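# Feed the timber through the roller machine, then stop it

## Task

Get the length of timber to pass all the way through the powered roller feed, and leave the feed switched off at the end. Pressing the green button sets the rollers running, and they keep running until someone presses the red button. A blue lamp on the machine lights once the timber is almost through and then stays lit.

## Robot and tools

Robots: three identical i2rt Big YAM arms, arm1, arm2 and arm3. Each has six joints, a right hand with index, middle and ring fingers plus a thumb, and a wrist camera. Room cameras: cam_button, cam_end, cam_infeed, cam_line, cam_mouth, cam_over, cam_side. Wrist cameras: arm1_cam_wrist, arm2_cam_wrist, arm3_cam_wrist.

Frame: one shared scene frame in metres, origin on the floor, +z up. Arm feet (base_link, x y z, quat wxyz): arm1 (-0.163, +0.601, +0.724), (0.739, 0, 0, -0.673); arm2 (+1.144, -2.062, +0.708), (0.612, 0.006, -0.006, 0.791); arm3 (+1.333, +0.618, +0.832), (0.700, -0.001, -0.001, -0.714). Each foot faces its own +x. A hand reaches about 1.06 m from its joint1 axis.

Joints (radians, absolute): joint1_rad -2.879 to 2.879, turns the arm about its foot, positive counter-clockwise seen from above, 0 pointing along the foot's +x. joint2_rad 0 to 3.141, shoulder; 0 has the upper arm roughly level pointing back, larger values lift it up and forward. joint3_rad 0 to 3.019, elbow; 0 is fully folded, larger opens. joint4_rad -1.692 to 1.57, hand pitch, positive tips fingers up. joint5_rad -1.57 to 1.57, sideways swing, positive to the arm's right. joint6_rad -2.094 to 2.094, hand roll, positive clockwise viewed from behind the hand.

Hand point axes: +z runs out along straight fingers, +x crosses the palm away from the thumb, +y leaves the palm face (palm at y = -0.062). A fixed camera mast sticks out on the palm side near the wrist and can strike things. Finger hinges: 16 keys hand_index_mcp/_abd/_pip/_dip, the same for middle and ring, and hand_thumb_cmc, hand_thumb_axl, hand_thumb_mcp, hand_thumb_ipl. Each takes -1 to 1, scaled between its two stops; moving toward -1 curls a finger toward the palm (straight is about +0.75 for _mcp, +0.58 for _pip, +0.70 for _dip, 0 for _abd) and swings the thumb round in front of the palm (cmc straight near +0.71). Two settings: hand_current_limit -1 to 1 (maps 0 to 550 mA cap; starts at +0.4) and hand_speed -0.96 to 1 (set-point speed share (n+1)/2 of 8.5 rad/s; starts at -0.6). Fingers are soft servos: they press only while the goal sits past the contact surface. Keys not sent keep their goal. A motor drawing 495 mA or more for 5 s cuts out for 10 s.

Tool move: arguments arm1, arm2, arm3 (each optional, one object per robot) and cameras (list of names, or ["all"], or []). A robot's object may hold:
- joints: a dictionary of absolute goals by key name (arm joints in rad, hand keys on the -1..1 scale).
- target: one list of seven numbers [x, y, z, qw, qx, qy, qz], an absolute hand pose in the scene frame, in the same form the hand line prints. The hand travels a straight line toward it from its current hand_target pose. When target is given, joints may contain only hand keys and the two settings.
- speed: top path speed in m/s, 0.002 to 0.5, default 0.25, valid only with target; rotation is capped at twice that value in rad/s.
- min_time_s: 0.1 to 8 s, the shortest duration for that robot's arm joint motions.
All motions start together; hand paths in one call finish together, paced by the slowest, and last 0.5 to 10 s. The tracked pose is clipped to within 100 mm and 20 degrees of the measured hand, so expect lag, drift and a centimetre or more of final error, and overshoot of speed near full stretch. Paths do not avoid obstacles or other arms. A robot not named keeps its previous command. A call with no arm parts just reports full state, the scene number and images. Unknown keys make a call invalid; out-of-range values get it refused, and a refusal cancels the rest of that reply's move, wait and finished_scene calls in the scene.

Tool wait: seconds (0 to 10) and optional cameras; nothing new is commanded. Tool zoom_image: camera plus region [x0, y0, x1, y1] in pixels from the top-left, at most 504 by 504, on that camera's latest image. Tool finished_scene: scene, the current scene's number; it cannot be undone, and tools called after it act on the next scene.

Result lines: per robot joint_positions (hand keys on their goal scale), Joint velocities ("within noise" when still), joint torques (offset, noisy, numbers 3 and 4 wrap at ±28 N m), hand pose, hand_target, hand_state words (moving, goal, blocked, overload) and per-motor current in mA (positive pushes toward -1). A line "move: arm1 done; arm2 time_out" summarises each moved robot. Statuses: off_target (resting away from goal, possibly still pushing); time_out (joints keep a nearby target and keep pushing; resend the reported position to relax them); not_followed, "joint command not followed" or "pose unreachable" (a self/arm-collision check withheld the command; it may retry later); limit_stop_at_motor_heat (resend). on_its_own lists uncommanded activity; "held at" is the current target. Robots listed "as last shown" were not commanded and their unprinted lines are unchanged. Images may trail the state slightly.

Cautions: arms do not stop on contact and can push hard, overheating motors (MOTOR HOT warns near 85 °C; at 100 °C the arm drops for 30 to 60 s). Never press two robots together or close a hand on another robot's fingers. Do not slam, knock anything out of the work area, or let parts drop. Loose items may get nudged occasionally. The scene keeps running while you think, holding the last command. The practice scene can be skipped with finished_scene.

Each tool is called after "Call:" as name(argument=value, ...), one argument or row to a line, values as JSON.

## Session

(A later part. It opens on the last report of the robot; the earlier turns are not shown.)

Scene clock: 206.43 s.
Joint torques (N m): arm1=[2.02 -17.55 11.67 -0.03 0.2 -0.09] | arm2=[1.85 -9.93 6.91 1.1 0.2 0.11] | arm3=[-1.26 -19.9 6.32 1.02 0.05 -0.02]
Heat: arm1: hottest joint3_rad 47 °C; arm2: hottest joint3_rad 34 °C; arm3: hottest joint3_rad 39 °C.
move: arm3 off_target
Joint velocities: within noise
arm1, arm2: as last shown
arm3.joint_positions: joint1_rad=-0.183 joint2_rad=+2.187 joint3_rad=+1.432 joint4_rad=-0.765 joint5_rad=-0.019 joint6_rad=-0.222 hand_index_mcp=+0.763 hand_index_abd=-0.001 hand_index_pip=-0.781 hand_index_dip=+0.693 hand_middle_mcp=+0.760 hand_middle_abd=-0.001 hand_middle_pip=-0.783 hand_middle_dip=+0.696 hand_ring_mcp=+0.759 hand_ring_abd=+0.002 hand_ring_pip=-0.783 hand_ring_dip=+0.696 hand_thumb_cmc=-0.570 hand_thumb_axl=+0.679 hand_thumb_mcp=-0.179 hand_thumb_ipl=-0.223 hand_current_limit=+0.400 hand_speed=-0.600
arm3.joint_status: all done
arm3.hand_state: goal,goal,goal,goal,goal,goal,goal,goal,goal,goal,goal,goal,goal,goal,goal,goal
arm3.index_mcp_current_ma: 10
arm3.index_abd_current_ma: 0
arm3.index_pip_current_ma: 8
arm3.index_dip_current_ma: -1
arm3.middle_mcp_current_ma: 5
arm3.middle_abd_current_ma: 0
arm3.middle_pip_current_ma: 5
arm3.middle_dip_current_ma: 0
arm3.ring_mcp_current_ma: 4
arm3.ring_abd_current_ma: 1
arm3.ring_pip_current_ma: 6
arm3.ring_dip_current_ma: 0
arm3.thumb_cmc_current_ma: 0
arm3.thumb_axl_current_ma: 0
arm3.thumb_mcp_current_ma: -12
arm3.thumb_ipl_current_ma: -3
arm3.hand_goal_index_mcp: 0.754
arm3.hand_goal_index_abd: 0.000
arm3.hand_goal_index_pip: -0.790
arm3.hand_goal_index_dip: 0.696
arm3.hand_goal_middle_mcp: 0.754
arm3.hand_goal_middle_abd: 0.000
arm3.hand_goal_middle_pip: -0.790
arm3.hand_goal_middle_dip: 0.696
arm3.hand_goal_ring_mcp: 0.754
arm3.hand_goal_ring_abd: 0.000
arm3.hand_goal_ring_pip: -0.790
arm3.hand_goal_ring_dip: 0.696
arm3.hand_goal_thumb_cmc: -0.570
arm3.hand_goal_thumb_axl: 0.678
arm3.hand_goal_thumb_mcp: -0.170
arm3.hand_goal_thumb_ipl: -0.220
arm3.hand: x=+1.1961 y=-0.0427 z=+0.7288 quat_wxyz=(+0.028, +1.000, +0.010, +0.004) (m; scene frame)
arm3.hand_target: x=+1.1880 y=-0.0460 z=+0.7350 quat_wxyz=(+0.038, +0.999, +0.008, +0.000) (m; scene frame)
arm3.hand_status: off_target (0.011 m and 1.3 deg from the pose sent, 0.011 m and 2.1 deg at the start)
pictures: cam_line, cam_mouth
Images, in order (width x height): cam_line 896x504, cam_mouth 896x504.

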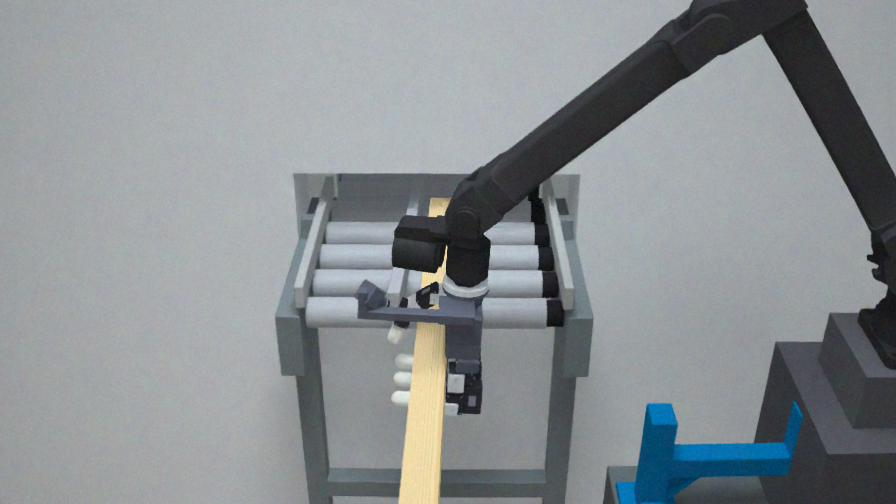

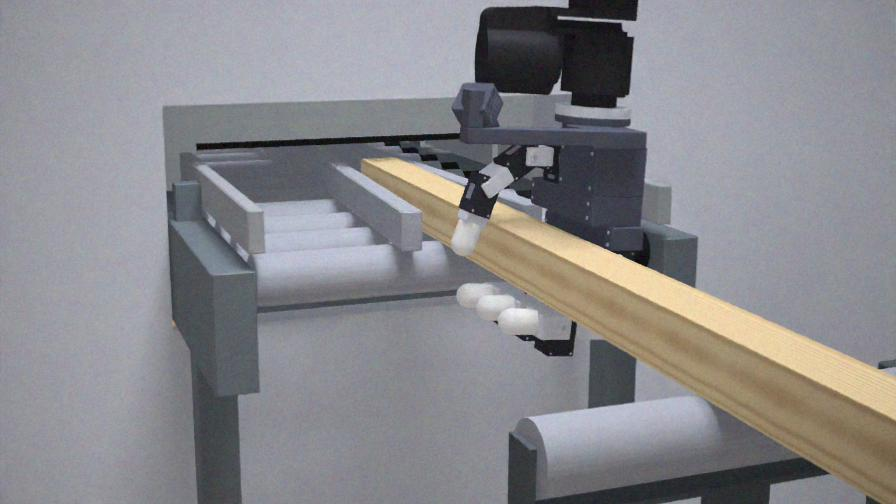

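Call:
move(
  arm3={"target": [1.192, -0.044, 0.722, 0.03, 0.9995, 0.008, 0], "speed": 0.06, "joints": {"hand_thumb_mcp": 0.226, "hand_thumb_ipl": 0.168}},
)

Call:
move(
  arm3={"target": [1.205, 0.09, 0.730, 0.01, 0.9999, 0, 0], "speed": 0.12},
  arm2={"target": [0.938, -1.674, 0.930, 0, 0, 1, 0], "speed": 0.1},
  cameras=["cam_line", "cam_mouth", "cam_button"],
)

Call:
zoom_image(
  camera="cam_button",
  region=[310, 60, 490, 260],
)

Scene clock: 212.43 s.
Joint torques (N m): arm1=[1.85 -17.61 11.75 -0.05 0.19 -0.09] | arm2=[1.96 -9.88 6.93 1.06 0.2 0.11] | arm3=[-0.5 -18.08 6.54 1.03 0.08 0.03]
Heat: arm1: hottest joint3_rad 47 °C; arm2: hottest joint3_rad 34 °C; arm3: hottest joint3_rad 38 °C.
move: arm3 done
Joint velocities: within noise
arm1.joint_positions: joint1_rad=+0.009 joint2_rad=+1.813 joint3_rad=+1.955 joint4_rad=-1.695 joint5_rad=-0.001 joint6_rad=+0.130 hand_index_mcp=+0.754 hand_index_abd=+0.001 hand_index_pip=+0.577 hand_index_dip=+0.696 hand_middle_mcp=+0.755 hand_middle_abd=+0.001 hand_middle_pip=+0.577 hand_middle_dip=+0.696 hand_ring_mcp=+0.755 hand_ring_abd=+0.001 hand_ring_pip=+0.577 hand_ring_dip=+0.696 hand_thumb_cmc=+0.715 hand_thumb_axl=+0.677 hand_thumb_mcp=+0.223 hand_thumb_ipl=+0.168 hand_current_limit=+0.400 hand_speed=-0.600
arm1.joint_status: not commanded
arm1.hand_state: goal,goal,goal,goal,goal,goal,goal,goal,goal,goal,goal,goal,goal,goal,goal,goal
arm1.index_mcp_current_ma: 0
arm1.index_abd_current_ma: 0
arm1.index_pip_current_ma: 0
arm1.index_dip_current_ma: 0
arm1.middle_mcp_current_ma: 0
arm1.middle_abd_current_ma: 0
arm1.middle_pip_current_ma: 0
arm1.middle_dip_current_ma: 0
arm1.ring_mcp_current_ma: 0
arm1.ring_abd_current_ma: 0
arm1.ring_pip_current_ma: 0
arm1.ring_dip_current_ma: 0
arm1.thumb_cmc_current_ma: 0
arm1.thumb_axl_current_ma: 0
arm1.thumb_mcp_current_ma: -1
arm1.thumb_ipl_current_ma: 0
arm1.hand_goal_index_mcp: 0.754
arm1.hand_goal_index_abd: 0.000
arm1.hand_goal_index_pip: 0.576
arm1.hand_goal_index_dip: 0.696
arm1.hand_goal_middle_mcp: 0.754
arm1.hand_goal_middle_abd: 0.000
arm1.hand_goal_middle_pip: 0.576
arm1.hand_goal_middle_dip: 0.696
arm1.hand_goal_ring_mcp: 0.754
arm1.hand_goal_ring_abd: 0.000
arm1.hand_goal_ring_pip: 0.576
arm1.hand_goal_ring_dip: 0.696
arm1.hand_goal_thumb_cmc: 0.714
arm1.hand_goal_thumb_axl: 0.678
arm1.hand_goal_thumb_mcp: 0.226
arm1.hand_goal_thumb_ipl: 0.168
arm1.hand: x=-0.1311 y=-0.0413 z=+1.0144 quat_wxyz=(+0.009, +1.000, -0.013, +0.001) (m; scene frame)
arm1.hand_target: x=-0.1200 y=-0.0490 z=+1.0295 quat_wxyz=(+0.023, +1.000, +0.001, +0.001) (m; scene frame)
arm1.hand_status: not commanded
arm2: as last shown
arm3.joint_positions: joint1_rad=-0.183 joint2_rad=+2.187 joint3_rad=+1.432 joint4_rad=-0.764 joint5_rad=-0.016 joint6_rad=-0.222 hand_index_mcp=+0.763 hand_index_abd=-0.001 hand_index_pip=-0.781 hand_index_dip=+0.693 hand_middle_mcp=+0.760 hand_middle_abd=-0.001 hand_middle_pip=-0.783 hand_middle_dip=+0.696 hand_ring_mcp=+0.759 hand_ring_abd=+0.002 hand_ring_pip=-0.783 hand_ring_dip=+0.696 hand_thumb_cmc=-0.570 hand_thumb_axl=+0.679 hand_thumb_mcp=+0.213 hand_thumb_ipl=+0.163 hand_current_limit=+0.400 hand_speed=-0.600
arm3.joint_status: all done
arm3.hand_state: goal,goal,goal,goal,goal,goal,goal,goal,goal,goal,goal,goal,goal,goal,goal,goal
arm3.index_mcp_current_ma: 9
arm3.index_abd_current_ma: 0
arm3.index_pip_current_ma: 8
arm3.index_dip_current_ma: -1
arm3.middle_mcp_current_ma: 5
arm3.middle_abd_current_ma: 0
arm3.middle_pip_current_ma: 5
arm3.middle_dip_current_ma: 0
arm3.ring_mcp_current_ma: 4
arm3.ring_abd_current_ma: 1
arm3.ring_pip_current_ma: 6
arm3.ring_dip_current_ma: 0
arm3.thumb_cmc_current_ma: 0
arm3.thumb_axl_current_ma: 0
arm3.thumb_mcp_current_ma: -20
arm3.thumb_ipl_current_ma: -5
arm3.hand_goal_index_mcp: 0.754
arm3.hand_goal_index_abd: 0.000
arm3.hand_goal_index_pip: -0.790
arm3.hand_goal_index_dip: 0.696
arm3.hand_goal_middle_mcp: 0.754
arm3.hand_goal_middle_abd: 0.000
arm3.hand_goal_middle_pip: -0.790
arm3.hand_goal_middle_dip: 0.696
arm3.hand_goal_ring_mcp: 0.754
arm3.hand_goal_ring_abd: 0.000
arm3.hand_goal_ring_pip: -0.790
arm3.hand_goal_ring_dip: 0.696
arm3.hand_goal_thumb_cmc: -0.570
arm3.hand_goal_thumb_axl: 0.678
arm3.hand_goal_thumb_mcp: 0.226
arm3.hand_goal_thumb_ipl: 0.168
arm3.hand: x=+1.1955 y=-0.0428 z=+0.7289 quat_wxyz=(+0.028, +1.000, +0.009, +0.002) (m; scene frame)
arm3.hand_target: x=+1.1920 y=-0.0439 z=+0.7221 quat_wxyz=(+0.030, +1.000, +0.008, +0.000) (m; scene frame)
arm3.hand_status: done (0.008 m and 0.4 deg from the pose sent, 0.008 m and 0.5 deg at the start)
pictures: none

Scene clock: 214.30 s.
Joint torques (N m): arm1=[2.08 -17.49 11.74 0.02 0.19 -0.1] | arm2=[1.73 -9.64 6.9 1.07 0.21 0.08] | arm3=[-0.91 -16.56 4.62 0.76 0.02 -0.05]
Heat: arm1: hottest joint3_rad 47 °C; arm2: hottest joint3_rad 33 °C; arm3: hottest joint3_rad 38 °C.
move: arm2 done; arm3 off_target
Joint velocities: within noise
arm1: as last shown
arm2.joint_positions: joint1_rad=+0.377 joint2_rad=+1.367 joint3_rad=+1.232 joint4_rad=-1.462 joint5_rad=-0.008 joint6_rad=+0.634 hand_index_mcp=+0.755 hand_index_abd=+0.000 hand_index_pip=+0.577 hand_index_dip=+0.696 hand_middle_mcp=-0.325 hand_middle_abd=+0.000 hand_middle_pip=-0.296 hand_middle_dip=+0.119 hand_ring_mcp=-0.328 hand_ring_abd=+0.000 hand_ring_pip=-0.297 hand_ring_dip=+0.119 hand_thumb_cmc=+0.716 hand_thumb_axl=+0.677 hand_thumb_mcp=+0.224 hand_thumb_ipl=+0.168 hand_current_limit=+0.400 hand_speed=-0.600
arm2.joint_status: not commanded
arm2.hand_state: goal,goal,goal,goal,goal,goal,goal,goal,goal,goal,goal,goal,goal,goal,goal,goal
arm2.index_mcp_current_ma: 1
arm2.index_abd_current_ma: 0
arm2.index_pip_current_ma: 1
arm2.index_dip_current_ma: 0
arm2.middle_mcp_current_ma: 35
arm2.middle_abd_current_ma: 0
arm2.middle_pip_current_ma: 4
arm2.middle_dip_current_ma: 3
arm2.ring_mcp_current_ma: 29
arm2.ring_abd_current_ma: 0
arm2.ring_pip_current_ma: 3
arm2.ring_dip_current_ma: 3
arm2.thumb_cmc_current_ma: 2
arm2.thumb_axl_current_ma: -1
arm2.thumb_mcp_current_ma: -3
arm2.thumb_ipl_current_ma: 0
arm2.hand_goal_index_mcp: 0.754
arm2.hand_goal_index_abd: 0.000
arm2.hand_goal_index_pip: 0.576
arm2.hand_goal_index_dip: 0.696
arm2.hand_goal_middle_mcp: -0.342
arm2.hand_goal_middle_abd: 0.000
arm2.hand_goal_middle_pip: -0.300
arm2.hand_goal_middle_dip: 0.116
arm2.hand_goal_ring_mcp: -0.342
arm2.hand_goal_ring_abd: 0.000
arm2.hand_goal_ring_pip: -0.300
arm2.hand_goal_ring_dip: 0.116
arm2.hand_goal_thumb_cmc: 0.714
arm2.hand_goal_thumb_axl: 0.678
arm2.hand_goal_thumb_mcp: 0.226
arm2.hand_goal_thumb_ipl: 0.168
arm2.hand: x=+0.9398 y=-1.6716 z=+0.9298 quat_wxyz=(+0.003, +0.001, +1.000, -0.004) (m; scene frame)
arm2.hand_target: x=+0.9380 y=-1.6740 z=+0.9301 quat_wxyz=(+0.000, +0.000, +1.000, +0.000) (m; scene frame)
arm2.hand_status: done (0.003 m and 0.6 deg from the pose sent, 0.015 m and 0.8 deg at the start)
arm3.joint_positions: joint1_rad=-0.202 joint2_rad=+1.979 joint3_rad=+1.014 joint4_rad=-0.613 joint5_rad=-0.007 joint6_rad=-0.224 hand_index_mcp=+0.759 hand_index_abd=-0.001 hand_index_pip=-0.781 hand_index_dip=+0.693 hand_middle_mcp=+0.759 hand_middle_abd=-0.001 hand_middle_pip=-0.783 hand_middle_dip=+0.696 hand_ring_mcp=+0.758 hand_ring_abd=+0.002 hand_ring_pip=-0.783 hand_ring_dip=+0.696 hand_thumb_cmc=-0.570 hand_thumb_axl=+0.679 hand_thumb_mcp=+0.214 hand_thumb_ipl=+0.163 hand_current_limit=+0.400 hand_speed=-0.600
arm3.joint_status: not commanded
arm3.hand_state: goal,goal,goal,goal,goal,goal,goal,goal,goal,goal,goal,goal,goal,goal,goal,goal
arm3.index_mcp_current_ma: 4
arm3.index_abd_current_ma: 0
arm3.index_pip_current_ma: 8
arm3.index_dip_current_ma: -1
arm3.middle_mcp_current_ma: 4
arm3.middle_abd_current_ma: 0
arm3.middle_pip_current_ma: 5
arm3.middle_dip_current_ma: 0
arm3.ring_mcp_current_ma: 3
arm3.ring_abd_current_ma: 1
arm3.ring_pip_current_ma: 6
arm3.ring_dip_current_ma: 0
arm3.thumb_cmc_current_ma: 0
arm3.thumb_axl_current_ma: 0
arm3.thumb_mcp_current_ma: -19
arm3.thumb_ipl_current_ma: -5
arm3.hand_goal_index_mcp: 0.754
arm3.hand_goal_index_abd: 0.000
arm3.hand_goal_index_pip: -0.790
arm3.hand_goal_index_dip: 0.696
arm3.hand_goal_middle_mcp: 0.754
arm3.hand_goal_middle_abd: 0.000
arm3.hand_goal_middle_pip: -0.790
arm3.hand_goal_middle_dip: 0.696
arm3.hand_goal_ring_mcp: 0.754
arm3.hand_goal_ring_abd: 0.000
arm3.hand_goal_ring_pip: -0.790
arm3.hand_goal_ring_dip: 0.696
arm3.hand_goal_thumb_cmc: -0.570
arm3.hand_goal_thumb_axl: 0.678
arm3.hand_goal_thumb_mcp: 0.226
arm3.hand_goal_thumb_ipl: 0.168
arm3.hand: x=+1.2115 y=+0.0937 z=+0.7217 quat_wxyz=(-0.002, +1.000, +0.001, +0.004) (m; scene frame)
arm3.hand_target: x=+1.2050 y=+0.0901 z=+0.7300 quat_wxyz=(+0.010, +1.000, +0.000, +0.000) (m; scene frame)
arm3.hand_status: off_target (0.011 m and 1.4 deg from the pose sent, 0.133 m and 2.3 deg at the start)
pictures: cam_button, cam_line, cam_mouth
Images, in order (width x height): cam_button 896x504, cam_line 896x504, cam_mouth 896x504.

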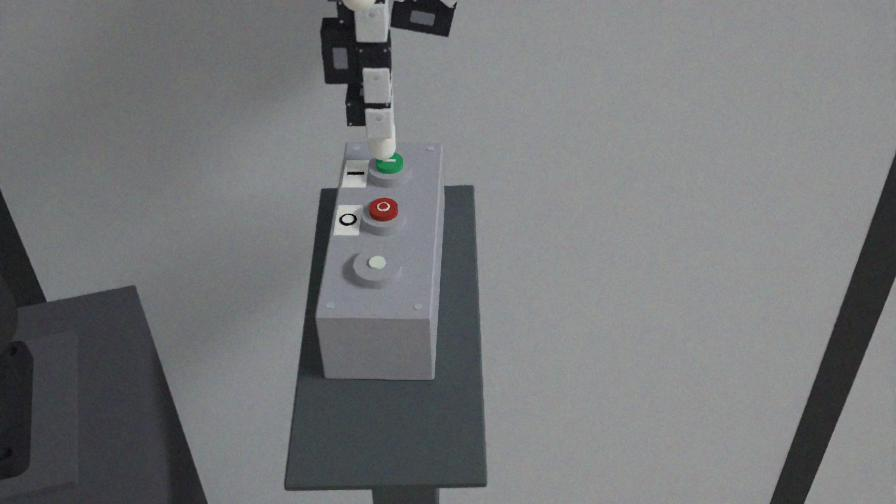

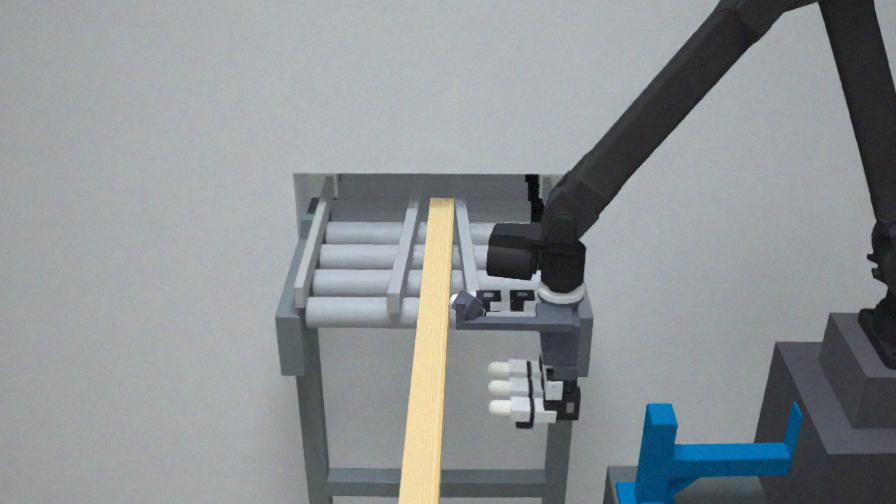

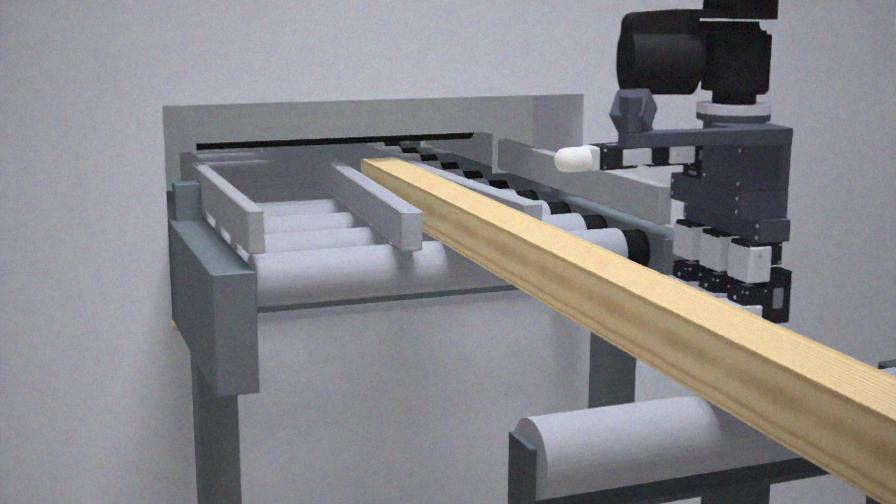

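Scaled by 2.520 from the camera's 896x504 image, which has a finer 1280x720 frame.

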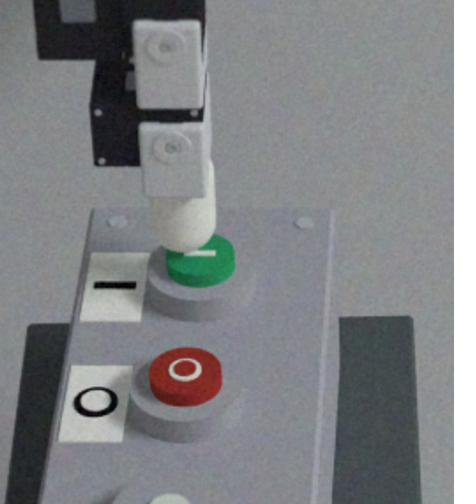

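Call:
move(
  arm2={"target": [0.943, -1.669, 0.898, 0, 0, 1, 0], "speed": 0.06},
  arm3={"target": [1.26, 0.17, 0.90, 0, 1, 0, 0], "speed": 0.15},
  cameras=["cam_button", "cam_mouth"],
)

Call:
move(
  arm2={"target": [0.943, -1.669, 0.942, 0, 0, 1, 0], "speed": 0.1},
  cameras=["cam_mouth", "cam_button"],
)

Scene clock: 219.47 s.
Joint torques (N m): arm1=[2.2 -17.61 11.75 -0.02 0.2 -0.08] | arm2=[0.44 -6.24 5.16 1.88 0 -0.08] | arm3=[0.73 -10.58 7.38 0.06 0.06 0.14]
Heat: arm1: hottest joint3_rad 47 °C; arm2: hottest joint3_rad 33 °C; arm3: hottest joint3_rad 37 °C.
move: arm2 off_target; arm3 done
Joint velocities: within noise
arm1: as last shown
arm2.joint_positions: joint1_rad=+0.377 joint2_rad=+1.342 joint3_rad=+1.185 joint4_rad=-1.397 joint5_rad=-0.002 joint6_rad=+0.634 hand_index_mcp=+0.774 hand_index_abd=+0.012 hand_index_pip=+0.592 hand_index_dip=+0.702 hand_middle_mcp=-0.325 hand_middle_abd=+0.000 hand_middle_pip=-0.296 hand_middle_dip=+0.119 hand_ring_mcp=-0.328 hand_ring_abd=+0.000 hand_ring_pip=-0.297 hand_ring_dip=+0.119 hand_thumb_cmc=+0.716 hand_thumb_axl=+0.677 hand_thumb_mcp=+0.224 hand_thumb_ipl=+0.168 hand_current_limit=+0.400 hand_speed=-0.600
arm2.joint_status: not commanded
arm2.hand_state: blocked,goal,goal,goal,goal,goal,goal,goal,goal,goal,goal,goal,goal,goal,goal,goal
arm2.index_mcp_current_ma: 46
arm2.index_abd_current_ma: 18
arm2.index_pip_current_ma: 30
arm2.index_dip_current_ma: 8
arm2.middle_mcp_current_ma: 35
arm2.middle_abd_current_ma: 0
arm2.middle_pip_current_ma: 4
arm2.middle_dip_current_ma: 3
arm2.ring_mcp_current_ma: 29
arm2.ring_abd_current_ma: 0
arm2.ring_pip_current_ma: 3
arm2.ring_dip_current_ma: 3
arm2.thumb_cmc_current_ma: 2
arm2.thumb_axl_current_ma: -1
arm2.thumb_mcp_current_ma: -3
arm2.thumb_ipl_current_ma: 0
arm2.hand_goal_index_mcp: 0.754
arm2.hand_goal_index_abd: 0.000
arm2.hand_goal_index_pip: 0.576
arm2.hand_goal_index_dip: 0.696
arm2.hand_goal_middle_mcp: -0.342
arm2.hand_goal_middle_abd: 0.000
arm2.hand_goal_middle_pip: -0.300
arm2.hand_goal_middle_dip: 0.116
arm2.hand_goal_ring_mcp: -0.342
arm2.hand_goal_ring_abd: 0.000
arm2.hand_goal_ring_pip: -0.300
arm2.hand_goal_ring_dip: 0.116
arm2.hand_goal_thumb_cmc: 0.714
arm2.hand_goal_thumb_axl: 0.678
arm2.hand_goal_thumb_mcp: 0.226
arm2.hand_goal_thumb_ipl: 0.168
arm2.hand: x=+0.9407 y=-1.6710 z=+0.9235 quat_wxyz=(-0.007, +0.001, +1.000, +0.014) (m; scene frame)
arm2.hand_target: x=+0.9436 y=-1.6701 z=+0.8986 quat_wxyz=(+0.000, +0.000, +1.000, +0.000) (m; scene frame)
arm2.hand_status: off_target (0.026 m and 1.8 deg from the pose sent, 0.032 m and 0.7 deg at the start)
arm3.joint_positions: joint1_rad=-0.128 joint2_rad=+1.451 joint3_rad=+0.895 joint4_rad=-1.014 joint5_rad=-0.003 joint6_rad=-0.146 hand_index_mcp=+0.759 hand_index_abd=-0.001 hand_index_pip=-0.781 hand_index_dip=+0.693 hand_middle_mcp=+0.759 hand_middle_abd=-0.001 hand_middle_pip=-0.783 hand_middle_dip=+0.696 hand_ring_mcp=+0.758 hand_ring_abd=+0.002 hand_ring_pip=-0.783 hand_ring_dip=+0.696 hand_thumb_cmc=-0.570 hand_thumb_axl=+0.679 hand_thumb_mcp=+0.214 hand_thumb_ipl=+0.163 hand_current_limit=+0.400 hand_speed=-0.600
arm3.joint_status: not commanded
arm3.hand_state: goal,goal,goal,goal,goal,goal,goal,goal,goal,goal,goal,goal,goal,goal,goal,goal
arm3.index_mcp_current_ma: 4
arm3.index_abd_current_ma: 0
arm3.index_pip_current_ma: 8
arm3.index_dip_current_ma: -1
arm3.middle_mcp_current_ma: 4
arm3.middle_abd_current_ma: 0
arm3.middle_pip_current_ma: 5
arm3.middle_dip_current_ma: 0
arm3.ring_mcp_current_ma: 3
arm3.ring_abd_current_ma: 1
arm3.ring_pip_current_ma: 6
arm3.ring_dip_current_ma: 0
arm3.thumb_cmc_current_ma: 0
arm3.thumb_axl_current_ma: 0
arm3.thumb_mcp_current_ma: -19
arm3.thumb_ipl_current_ma: -5
arm3.hand_goal_index_mcp: 0.754
arm3.hand_goal_index_abd: 0.000
arm3.hand_goal_index_pip: -0.790
arm3.hand_goal_index_dip: 0.696
arm3.hand_goal_middle_mcp: 0.754
arm3.hand_goal_middle_abd: 0.000
arm3.hand_goal_middle_pip: -0.790
arm3.hand_goal_middle_dip: 0.696
arm3.hand_goal_ring_mcp: 0.754
arm3.hand_goal_ring_abd: 0.000
arm3.hand_goal_ring_pip: -0.790
arm3.hand_goal_ring_dip: 0.696
arm3.hand_goal_thumb_cmc: -0.570
arm3.hand_goal_thumb_axl: 0.678
arm3.hand_goal_thumb_mcp: 0.226
arm3.hand_goal_thumb_ipl: 0.168
arm3.hand: x=+1.2557 y=+0.1689 z=+0.8981 quat_wxyz=(+0.002, +1.000, -0.001, +0.001) (m; scene frame)
arm3.hand_target: x=+1.2600 y=+0.1701 z=+0.9000 quat_wxyz=(+0.000, +1.000, +0.000, +0.000) (m; scene frame)
arm3.hand_status: done (0.005 m and 0.2 deg from the pose sent, 0.200 m and 0.5 deg at the start)
pictures: cam_button, cam_mouth
Images, in order (width x height): cam_button 896x504, cam_mouth 896x504.

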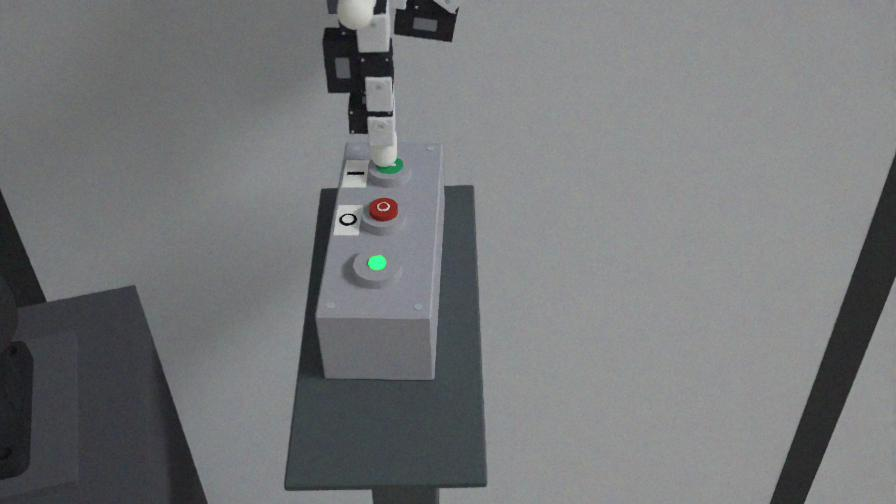

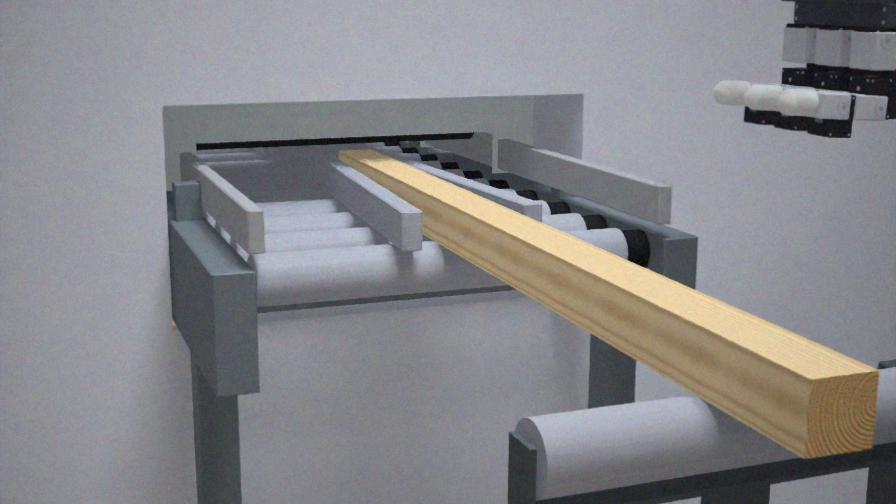

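Scene clock: 220.57 s.
Joint torques (N m): arm1=[2.02 -17.61 11.71 -0.01 0.18 -0.09] | arm2=[0.38 -7.71 11.38 0.17 0.17 -0.03] | arm3=[0.56 -10.93 7.34 0.06 0.08 0.16]
Heat: arm1: hottest joint3_rad 47 °C; arm2: hottest joint3_rad 33 °C; arm3: hottest joint3_rad 37 °C.
move: arm2 off_target
Joint velocities: within noise
arm1, arm3: as last shown
arm2.joint_positions: joint1_rad=+0.377 joint2_rad=+1.345 joint3_rad=+1.202 joint4_rad=-1.472 joint5_rad=-0.006 joint6_rad=+0.630 hand_index_mcp=+0.749 hand_index_abd=-0.003 hand_index_pip=+0.572 hand_index_dip=+0.695 hand_middle_mcp=-0.325 hand_middle_abd=+0.000 hand_middle_pip=-0.296 hand_middle_dip=+0.119 hand_ring_mcp=-0.328 hand_ring_abd=+0.000 hand_ring_pip=-0.297 hand_ring_dip=+0.119 hand_thumb_cmc=+0.716 hand_thumb_axl=+0.677 hand_thumb_mcp=+0.224 hand_thumb_ipl=+0.168 hand_current_limit=+0.400 hand_speed=-0.600
arm2.joint_status: not commanded
arm2.hand_state: goal,goal,goal,goal,goal,goal,goal,goal,goal,goal,goal,goal,goal,goal,goal,goal
arm2.index_mcp_current_ma: -7
arm2.index_abd_current_ma: -3
arm2.index_pip_current_ma: -4
arm2.index_dip_current_ma: -1
arm2.middle_mcp_current_ma: 35
arm2.middle_abd_current_ma: 0
arm2.middle_pip_current_ma: 4
arm2.middle_dip_current_ma: 3
arm2.ring_mcp_current_ma: 29
arm2.ring_abd_current_ma: 0
arm2.ring_pip_current_ma: 3
arm2.ring_dip_current_ma: 3
arm2.thumb_cmc_current_ma: 2
arm2.thumb_axl_current_ma: -1
arm2.thumb_mcp_current_ma: -3
arm2.thumb_ipl_current_ma: 0
arm2.hand_goal_index_mcp: 0.754
arm2.hand_goal_index_abd: 0.000
arm2.hand_goal_index_pip: 0.576
arm2.hand_goal_index_dip: 0.696
arm2.hand_goal_middle_mcp: -0.342
arm2.hand_goal_middle_abd: 0.000
arm2.hand_goal_middle_pip: -0.300
arm2.hand_goal_middle_dip: 0.116
arm2.hand_goal_ring_mcp: -0.342
arm2.hand_goal_ring_abd: 0.000
arm2.hand_goal_ring_pip: -0.300
arm2.hand_goal_ring_dip: 0.116
arm2.hand_goal_thumb_cmc: 0.714
arm2.hand_goal_thumb_axl: 0.678
arm2.hand_goal_thumb_mcp: 0.226
arm2.hand_goal_thumb_ipl: 0.168
arm2.hand: x=+0.9476 y=-1.6819 z=+0.9257 quat_wxyz=(+0.009, -0.001, +1.000, -0.011) (m; scene frame)
arm2.hand_target: x=+0.9435 y=-1.6696 z=+0.9420 quat_wxyz=(+0.000, +0.000, +1.000, +0.000) (m; scene frame)
arm2.hand_status: off_target (0.021 m and 1.6 deg from the pose sent, 0.019 m and 1.8 deg at the start)
arm3.hand: x=+1.2556 y=+0.1689 z=+0.8981 quat_wxyz=(+0.002, +1.000, -0.001, +0.001) (m; scene frame)
pictures: cam_button, cam_mouth
Images, in order (width x height): cam_button 896x504, cam_mouth 896x504.

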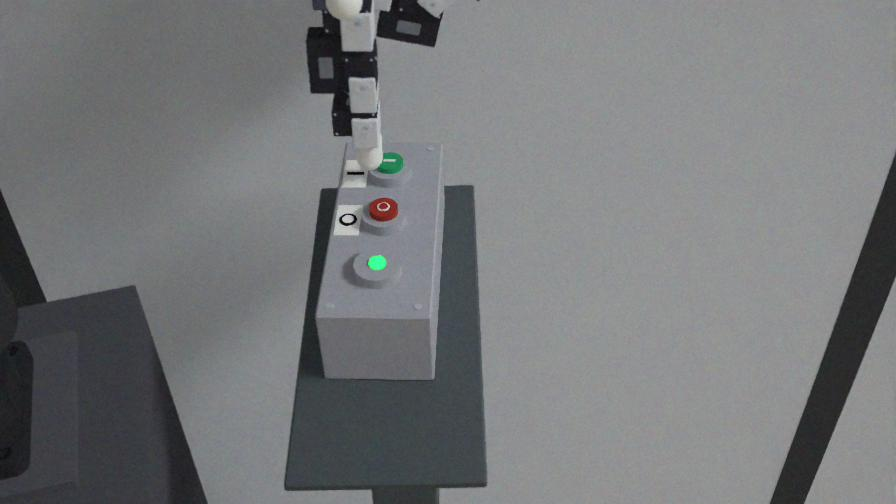

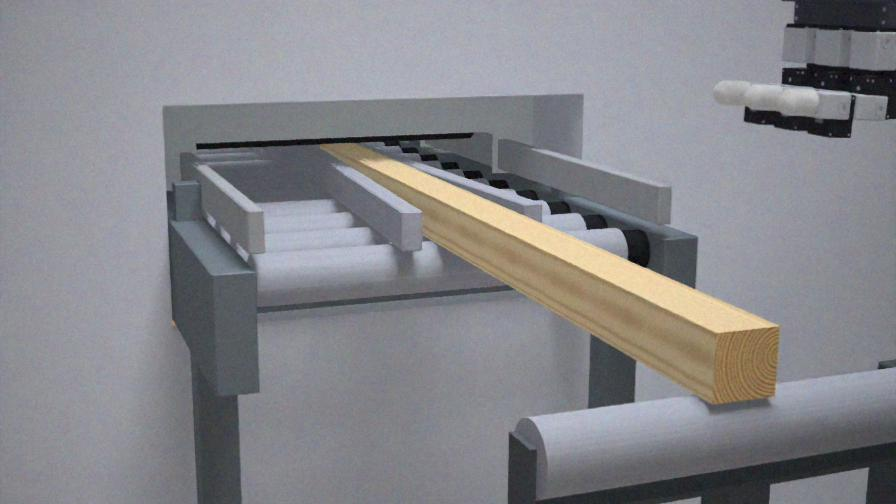

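Call:
move(
  arm2={"target": [1.005, -1.670, 0.950, 0, 0, 1, 0], "speed": 0.15},
  arm1={"target": [-0.085, -0.088, 0.93, 0, 1, 0, 0], "speed": 0.15},
  cameras=["cam_button", "cam_over"],
)

Call:
move(
  arm2={"target": [1.006, -1.671, 0.932, 0, 0, 1, 0], "speed": 0.08},
  cameras=["cam_button", "cam_over"],
)

Scene clock: 224.90 s.
Joint torques (N m): arm1=[1.49 -19.31 8.92 0.84 0.06 0.2] | arm2=[0.44 -8.18 7.02 0.31 0.21 -0.04] | arm3=[0.5 -10.58 7.34 0.08 0.07 0.15]
Heat: arm1: hottest joint3_rad 47 °C; arm2: hottest joint3_rad 33 °C; arm3: hottest joint3_rad 37 °C.
move: arm1 off_target; arm2 done
Joint velocities: within noise
arm1.joint_positions: joint1_rad=+0.059 joint2_rad=+1.950 joint3_rad=+1.955 joint4_rad=-1.580 joint5_rad=-0.001 joint6_rad=+0.153 hand_index_mcp=+0.754 hand_index_abd=+0.001 hand_index_pip=+0.577 hand_index_dip=+0.696 hand_middle_mcp=+0.755 hand_middle_abd=+0.001 hand_middle_pip=+0.577 hand_middle_dip=+0.696 hand_ring_mcp=+0.755 hand_ring_abd=+0.001 hand_ring_pip=+0.577 hand_ring_dip=+0.696 hand_thumb_cmc=+0.715 hand_thumb_axl=+0.677 hand_thumb_mcp=+0.223 hand_thumb_ipl=+0.168 hand_current_limit=+0.400 hand_speed=-0.600
arm1.joint_status: not commanded
arm1.hand_state: goal,goal,goal,goal,goal,goal,goal,goal,goal,goal,goal,goal,goal,goal,goal,goal
arm1.index_mcp_current_ma: 0
arm1.index_abd_current_ma: 0
arm1.index_pip_current_ma: 0
arm1.index_dip_current_ma: 0
arm1.middle_mcp_current_ma: 0
arm1.middle_abd_current_ma: 0
arm1.middle_pip_current_ma: 0
arm1.middle_dip_current_ma: 0
arm1.ring_mcp_current_ma: 0
arm1.ring_abd_current_ma: 0
arm1.ring_pip_current_ma: 0
arm1.ring_dip_current_ma: 0
arm1.thumb_cmc_current_ma: 0
arm1.thumb_axl_current_ma: 0
arm1.thumb_mcp_current_ma: -1
arm1.thumb_ipl_current_ma: 0
arm1.hand_goal_index_mcp: 0.754
arm1.hand_goal_index_abd: 0.000
arm1.hand_goal_index_pip: 0.576
arm1.hand_goal_index_dip: 0.696
arm1.hand_goal_middle_mcp: 0.754
arm1.hand_goal_middle_abd: 0.000
arm1.hand_goal_middle_pip: 0.576
arm1.hand_goal_middle_dip: 0.696
arm1.hand_goal_ring_mcp: 0.754
arm1.hand_goal_ring_abd: 0.000
arm1.hand_goal_ring_pip: 0.576
arm1.hand_goal_ring_dip: 0.696
arm1.hand_goal_thumb_cmc: 0.714
arm1.hand_goal_thumb_axl: 0.678
arm1.hand_goal_thumb_mcp: 0.226
arm1.hand_goal_thumb_ipl: 0.168
arm1.hand: x=-0.0942 y=-0.0829 z=+0.9353 quat_wxyz=(-0.002, +1.000, +0.000, +0.000) (m; scene frame)
arm1.hand_target: x=-0.0849 y=-0.0877 z=+0.9299 quat_wxyz=(+0.000, +1.000, +0.000, +0.000) (m; scene frame)
arm1.hand_status: off_target (0.012 m and 0.3 deg from the pose sent, 0.107 m and 1.9 deg at the start)
arm2.joint_positions: joint1_rad=+0.236 joint2_rad=+1.276 joint3_rad=+1.202 joint4_rad=-1.503 joint5_rad=-0.006 joint6_rad=+0.490 hand_index_mcp=+0.749 hand_index_abd=-0.003 hand_index_pip=+0.572 hand_index_dip=+0.695 hand_middle_mcp=-0.325 hand_middle_abd=+0.000 hand_middle_pip=-0.296 hand_middle_dip=+0.119 hand_ring_mcp=-0.328 hand_ring_abd=+0.000 hand_ring_pip=-0.297 hand_ring_dip=+0.119 hand_thumb_cmc=+0.716 hand_thumb_axl=+0.677 hand_thumb_mcp=+0.224 hand_thumb_ipl=+0.168 hand_current_limit=+0.400 hand_speed=-0.600
arm2.joint_status: not commanded
arm2.hand_state: goal,goal,goal,goal,goal,goal,goal,goal,goal,goal,goal,goal,goal,goal,goal,goal
arm2.index_mcp_current_ma: -7
arm2.index_abd_current_ma: -3
arm2.index_pip_current_ma: -4
arm2.index_dip_current_ma: -1
arm2.middle_mcp_current_ma: 35
arm2.middle_abd_current_ma: 0
arm2.middle_pip_current_ma: 4
arm2.middle_dip_current_ma: 3
arm2.ring_mcp_current_ma: 29
arm2.ring_abd_current_ma: 0
arm2.ring_pip_current_ma: 3
arm2.ring_dip_current_ma: 3
arm2.thumb_cmc_current_ma: 2
arm2.thumb_axl_current_ma: -1
arm2.thumb_mcp_current_ma: -3
arm2.thumb_ipl_current_ma: 0
arm2.hand_goal_index_mcp: 0.754
arm2.hand_goal_index_abd: 0.000
arm2.hand_goal_index_pip: 0.576
arm2.hand_goal_index_dip: 0.696
arm2.hand_goal_middle_mcp: -0.342
arm2.hand_goal_middle_abd: 0.000
arm2.hand_goal_middle_pip: -0.300
arm2.hand_goal_middle_dip: 0.116
arm2.hand_goal_ring_mcp: -0.342
arm2.hand_goal_ring_abd: 0.000
arm2.hand_goal_ring_pip: -0.300
arm2.hand_goal_ring_dip: 0.116
arm2.hand_goal_thumb_cmc: 0.714
arm2.hand_goal_thumb_axl: 0.678
arm2.hand_goal_thumb_mcp: 0.226
arm2.hand_goal_thumb_ipl: 0.168
arm2.hand: x=+0.9985 y=-1.6668 z=+0.9515 quat_wxyz=(-0.002, -0.001, +1.000, +0.004) (m; scene frame)
arm2.hand_target: x=+1.0049 y=-1.6700 z=+0.9500 quat_wxyz=(+0.000, +0.000, +1.000, +0.000) (m; scene frame)
arm2.hand_status: done (0.007 m and 0.6 deg from the pose sent, 0.064 m and 1.6 deg at the start)
arm3: as last shown
pictures: cam_button, cam_over
Images, in order (width x height): cam_button 896x504, cam_over 896x504.

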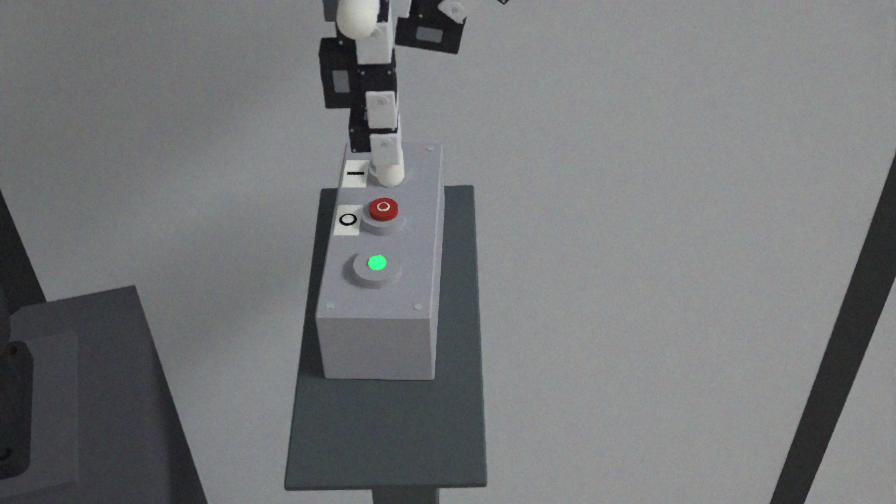

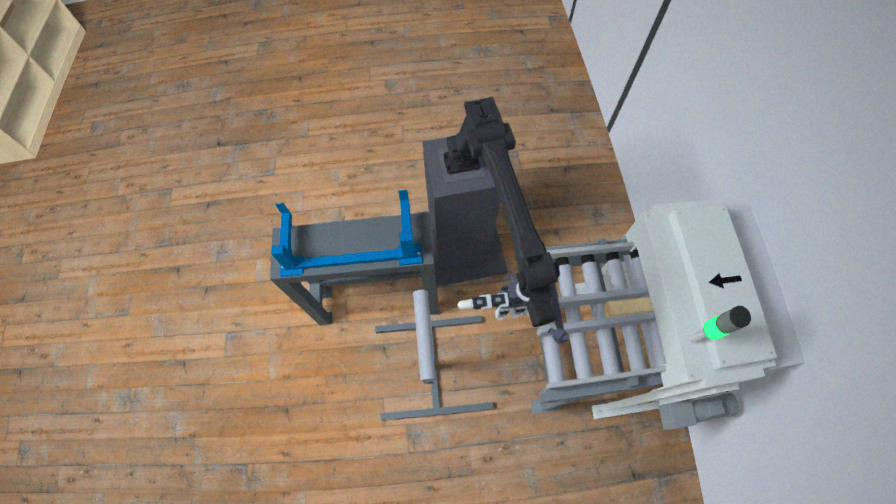

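Scene clock: 225.93 s.
Joint torques (N m): arm1=[1.79 -19.43 8.95 0.94 0.07 0.2] | arm2=[0.32 -7.94 6.94 1.11 0.22 -0.05] | arm3=[0.26 -10.87 7.31 0.16 0.07 0.14]
Heat: arm1: hottest joint3_rad 47 °C; arm2: hottest joint3_rad 33 °C; arm3: hottest joint3_rad 37 °C.
move: arm2 done
Joint velocities: within noise
arm1, arm3: as last shown
arm2.joint_positions: joint1_rad=+0.236 joint2_rad=+1.276 joint3_rad=+1.156 joint4_rad=-1.477 joint5_rad=-0.006 joint6_rad=+0.488 hand_index_mcp=+0.749 hand_index_abd=-0.003 hand_index_pip=+0.572 hand_index_dip=+0.695 hand_middle_mcp=-0.325 hand_middle_abd=+0.000 hand_middle_pip=-0.296 hand_middle_dip=+0.119 hand_ring_mcp=-0.328 hand_ring_abd=+0.000 hand_ring_pip=-0.297 hand_ring_dip=+0.119 hand_thumb_cmc=+0.716 hand_thumb_axl=+0.677 hand_thumb_mcp=+0.224 hand_thumb_ipl=+0.168 hand_current_limit=+0.400 hand_speed=-0.600
arm2.joint_status: not commanded
arm2.hand_state: goal,goal,goal,goal,goal,goal,goal,goal,goal,goal,goal,goal,goal,goal,goal,goal
arm2.index_mcp_current_ma: -7
arm2.index_abd_current_ma: -3
arm2.index_pip_current_ma: -4
arm2.index_dip_current_ma: -1
arm2.middle_mcp_current_ma: 35
arm2.middle_abd_current_ma: 0
arm2.middle_pip_current_ma: 4
arm2.middle_dip_current_ma: 3
arm2.ring_mcp_current_ma: 29
arm2.ring_abd_current_ma: 0
arm2.ring_pip_current_ma: 3
arm2.ring_dip_current_ma: 3
arm2.thumb_cmc_current_ma: 2
arm2.thumb_axl_current_ma: -1
arm2.thumb_mcp_current_ma: -3
arm2.thumb_ipl_current_ma: 0
arm2.hand_goal_index_mcp: 0.754
arm2.hand_goal_index_abd: 0.000
arm2.hand_goal_index_pip: 0.576
arm2.hand_goal_index_dip: 0.696
arm2.hand_goal_middle_mcp: -0.342
arm2.hand_goal_middle_abd: 0.000
arm2.hand_goal_middle_pip: -0.300
arm2.hand_goal_middle_dip: 0.116
arm2.hand_goal_ring_mcp: -0.342
arm2.hand_goal_ring_abd: 0.000
arm2.hand_goal_ring_pip: -0.300
arm2.hand_goal_ring_dip: 0.116
arm2.hand_goal_thumb_cmc: 0.714
arm2.hand_goal_thumb_axl: 0.678
arm2.hand_goal_thumb_mcp: 0.226
arm2.hand_goal_thumb_ipl: 0.168
arm2.hand: x=+1.0016 y=-1.6723 z=+0.9328 quat_wxyz=(+0.002, -0.001, +1.000, -0.004) (m; scene frame)
arm2.hand_target: x=+1.0060 y=-1.6710 z=+0.9320 quat_wxyz=(+0.000, +0.000, +1.000, +0.000) (m; scene frame)
arm2.hand_status: done (0.005 m and 0.5 deg from the pose sent, 0.021 m and 0.6 deg at the start)
pictures: cam_button, cam_over
Images, in order (width x height): cam_button 896x504, cam_over 896x504.

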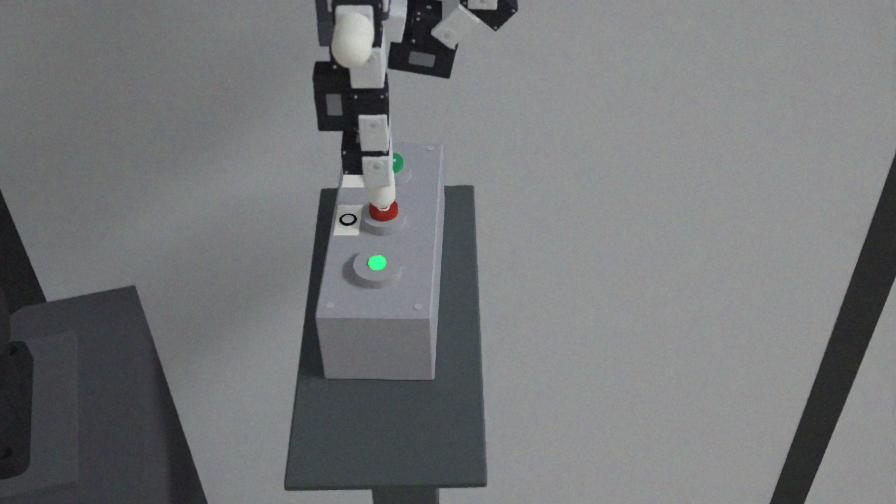

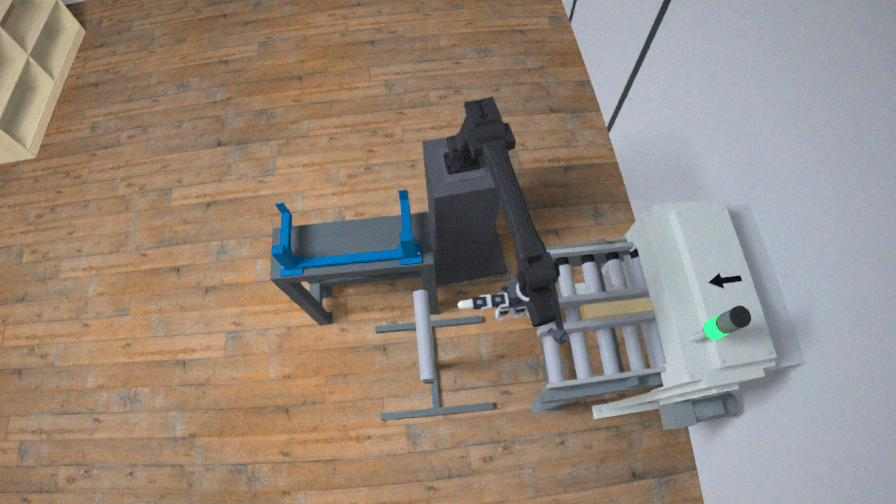

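Call:
wait(
  seconds=7.5,
  cameras=["cam_over"],
)

Scene clock: 238.80 s.
Joint torques (N m): arm1=[1.73 -19.19 8.95 0.91 0.06 0.19] | arm2=[0.32 -8.12 6.91 1.1 0.21 -0.05] | arm3=[0.26 -10.64 7.32 0.06 0.05 0.15]
Heat: arm1: hottest joint3_rad 45 °C; arm2: hottest joint3_rad 33 °C; arm3: hottest joint2_rad 36 °C.
Joint velocities: within noise
arm1.joint_positions: joint1_rad=+0.059 joint2_rad=+1.950 joint3_rad=+1.955 joint4_rad=-1.580 joint5_rad=-0.001 joint6_rad=+0.153 hand_index_mcp=+0.754 hand_index_abd=+0.001 hand_index_pip=+0.577 hand_index_dip=+0.696 hand_middle_mcp=+0.755 hand_middle_abd=+0.001 hand_middle_pip=+0.577 hand_middle_dip=+0.696 hand_ring_mcp=+0.755 hand_ring_abd=+0.001 hand_ring_pip=+0.577 hand_ring_dip=+0.696 hand_thumb_cmc=+0.715 hand_thumb_axl=+0.677 hand_thumb_mcp=+0.223 hand_thumb_ipl=+0.168 hand_current_limit=+0.400 hand_speed=-0.600
arm1.joint_status: not commanded
arm1.hand_state: goal,goal,goal,goal,goal,goal,goal,goal,goal,goal,goal,goal,goal,goal,goal,goal
arm1.index_mcp_current_ma: 0
arm1.index_abd_current_ma: 0
arm1.index_pip_current_ma: 0
arm1.index_dip_current_ma: 0
arm1.middle_mcp_current_ma: 0
arm1.middle_abd_current_ma: 0
arm1.middle_pip_current_ma: 0
arm1.middle_dip_current_ma: 0
arm1.ring_mcp_current_ma: 0
arm1.ring_abd_current_ma: 0
arm1.ring_pip_current_ma: 0
arm1.ring_dip_current_ma: 0
arm1.thumb_cmc_current_ma: 0
arm1.thumb_axl_current_ma: 0
arm1.thumb_mcp_current_ma: -1
arm1.thumb_ipl_current_ma: 0
arm1.hand_goal_index_mcp: 0.754
arm1.hand_goal_index_abd: 0.000
arm1.hand_goal_index_pip: 0.576
arm1.hand_goal_index_dip: 0.696
arm1.hand_goal_middle_mcp: 0.754
arm1.hand_goal_middle_abd: 0.000
arm1.hand_goal_middle_pip: 0.576
arm1.hand_goal_middle_dip: 0.696
arm1.hand_goal_ring_mcp: 0.754
arm1.hand_goal_ring_abd: 0.000
arm1.hand_goal_ring_pip: 0.576
arm1.hand_goal_ring_dip: 0.696
arm1.hand_goal_thumb_cmc: 0.714
arm1.hand_goal_thumb_axl: 0.678
arm1.hand_goal_thumb_mcp: 0.226
arm1.hand_goal_thumb_ipl: 0.168
arm1.hand: x=-0.0942 y=-0.0829 z=+0.9353 quat_wxyz=(-0.002, +1.000, +0.000, +0.000) (m; scene frame)
arm1.hand_target: x=-0.0849 y=-0.0877 z=+0.9299 quat_wxyz=(+0.000, +1.000, +0.000, +0.000) (m; scene frame)
arm1.hand_status: not commanded
arm2.joint_positions: joint1_rad=+0.236 joint2_rad=+1.276 joint3_rad=+1.156 joint4_rad=-1.477 joint5_rad=-0.006 joint6_rad=+0.488 hand_index_mcp=+0.749 hand_index_abd=-0.003 hand_index_pip=+0.572 hand_index_dip=+0.695 hand_middle_mcp=-0.325 hand_middle_abd=+0.000 hand_middle_pip=-0.296 hand_middle_dip=+0.119 hand_ring_mcp=-0.328 hand_ring_abd=+0.000 hand_ring_pip=-0.297 hand_ring_dip=+0.119 hand_thumb_cmc=+0.716 hand_thumb_axl=+0.677 hand_thumb_mcp=+0.224 hand_thumb_ipl=+0.168 hand_current_limit=+0.400 hand_speed=-0.600
arm2.joint_status: not commanded
arm2.hand_state: goal,goal,goal,goal,goal,goal,goal,goal,goal,goal,goal,goal,goal,goal,goal,goal
arm2.index_mcp_current_ma: -7
arm2.index_abd_current_ma: -3
arm2.index_pip_current_ma: -4
arm2.index_dip_current_ma: -1
arm2.middle_mcp_current_ma: 35
arm2.middle_abd_current_ma: 0
arm2.middle_pip_current_ma: 4
arm2.middle_dip_current_ma: 3
arm2.ring_mcp_current_ma: 29
arm2.ring_abd_current_ma: 0
arm2.ring_pip_current_ma: 3
arm2.ring_dip_current_ma: 3
arm2.thumb_cmc_current_ma: 2
arm2.thumb_axl_current_ma: -1
arm2.thumb_mcp_current_ma: -3
arm2.thumb_ipl_current_ma: 0
arm2.hand_goal_index_mcp: 0.754
arm2.hand_goal_index_abd: 0.000
arm2.hand_goal_index_pip: 0.576
arm2.hand_goal_index_dip: 0.696
arm2.hand_goal_middle_mcp: -0.342
arm2.hand_goal_middle_abd: 0.000
arm2.hand_goal_middle_pip: -0.300
arm2.hand_goal_middle_dip: 0.116
arm2.hand_goal_ring_mcp: -0.342
arm2.hand_goal_ring_abd: 0.000
arm2.hand_goal_ring_pip: -0.300
arm2.hand_goal_ring_dip: 0.116
arm2.hand_goal_thumb_cmc: 0.714
arm2.hand_goal_thumb_axl: 0.678
arm2.hand_goal_thumb_mcp: 0.226
arm2.hand_goal_thumb_ipl: 0.168
arm2.hand: x=+1.0016 y=-1.6723 z=+0.9328 quat_wxyz=(+0.002, -0.001, +1.000, -0.004) (m; scene frame)
arm2.hand_target: x=+1.0060 y=-1.6710 z=+0.9320 quat_wxyz=(+0.000, +0.000, +1.000, +0.000) (m; scene frame)
arm2.hand_status: done (0.005 m and 0.5 deg from the pose sent, 0.021 m and 0.6 deg at the start)
arm3.joint_positions: joint1_rad=-0.128 joint2_rad=+1.451 joint3_rad=+0.895 joint4_rad=-1.014 joint5_rad=-0.003 joint6_rad=-0.146 hand_index_mcp=+0.759 hand_index_abd=-0.001 hand_index_pip=-0.781 hand_index_dip=+0.693 hand_middle_mcp=+0.759 hand_middle_abd=-0.001 hand_middle_pip=-0.783 hand_middle_dip=+0.696 hand_ring_mcp=+0.758 hand_ring_abd=+0.002 hand_ring_pip=-0.783 hand_ring_dip=+0.696 hand_thumb_cmc=-0.570 hand_thumb_axl=+0.679 hand_thumb_mcp=+0.214 hand_thumb_ipl=+0.163 hand_current_limit=+0.400 hand_speed=-0.600
arm3.joint_status: not commanded
arm3.hand_state: goal,goal,goal,goal,goal,goal,goal,goal,goal,goal,goal,goal,goal,goal,goal,goal
arm3.index_mcp_current_ma: 4
arm3.index_abd_current_ma: 0
arm3.index_pip_current_ma: 8
arm3.index_dip_current_ma: -1
arm3.middle_mcp_current_ma: 4
arm3.middle_abd_current_ma: 0
arm3.middle_pip_current_ma: 5
arm3.middle_dip_current_ma: 0
arm3.ring_mcp_current_ma: 3
arm3.ring_abd_current_ma: 1
arm3.ring_pip_current_ma: 6
arm3.ring_dip_current_ma: 0
arm3.thumb_cmc_current_ma: 0
arm3.thumb_axl_current_ma: 0
arm3.thumb_mcp_current_ma: -19
arm3.thumb_ipl_current_ma: -5
arm3.hand_goal_index_mcp: 0.754
arm3.hand_goal_index_abd: 0.000
arm3.hand_goal_index_pip: -0.790
arm3.hand_goal_index_dip: 0.696
arm3.hand_goal_middle_mcp: 0.754
arm3.hand_goal_middle_abd: 0.000
arm3.hand_goal_middle_pip: -0.790
arm3.hand_goal_middle_dip: 0.696
arm3.hand_goal_ring_mcp: 0.754
arm3.hand_goal_ring_abd: 0.000
arm3.hand_goal_ring_pip: -0.790
arm3.hand_goal_ring_dip: 0.696
arm3.hand_goal_thumb_cmc: -0.570
arm3.hand_goal_thumb_axl: 0.678
arm3.hand_goal_thumb_mcp: 0.226
arm3.hand_goal_thumb_ipl: 0.168
arm3.hand: x=+1.2556 y=+0.1689 z=+0.8981 quat_wxyz=(+0.002, +1.000, -0.001, +0.001) (m; scene frame)
arm3.hand_target: x=+1.2600 y=+0.1701 z=+0.9000 quat_wxyz=(+0.000, +1.000, +0.000, +0.000) (m; scene frame)
arm3.hand_status: not commanded
wait: 7.50 s; at rest from the start
pictures: cam_over
Images, in order (width x height): cam_over 896x504.

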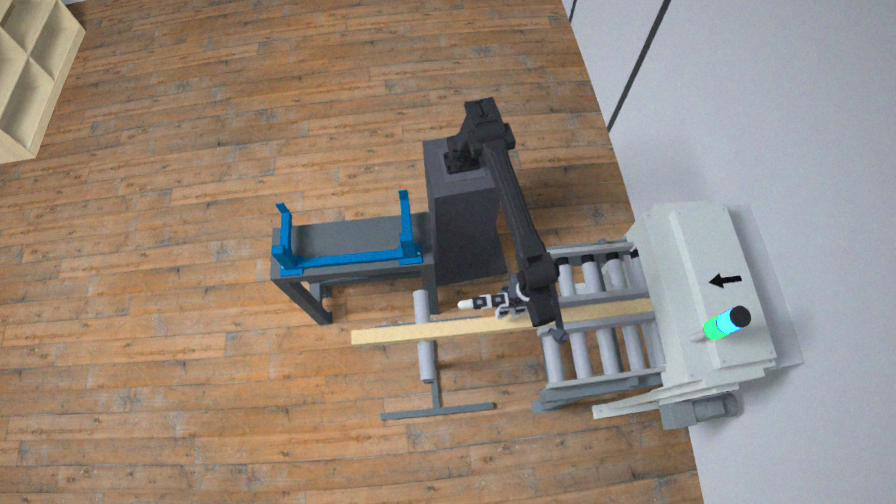

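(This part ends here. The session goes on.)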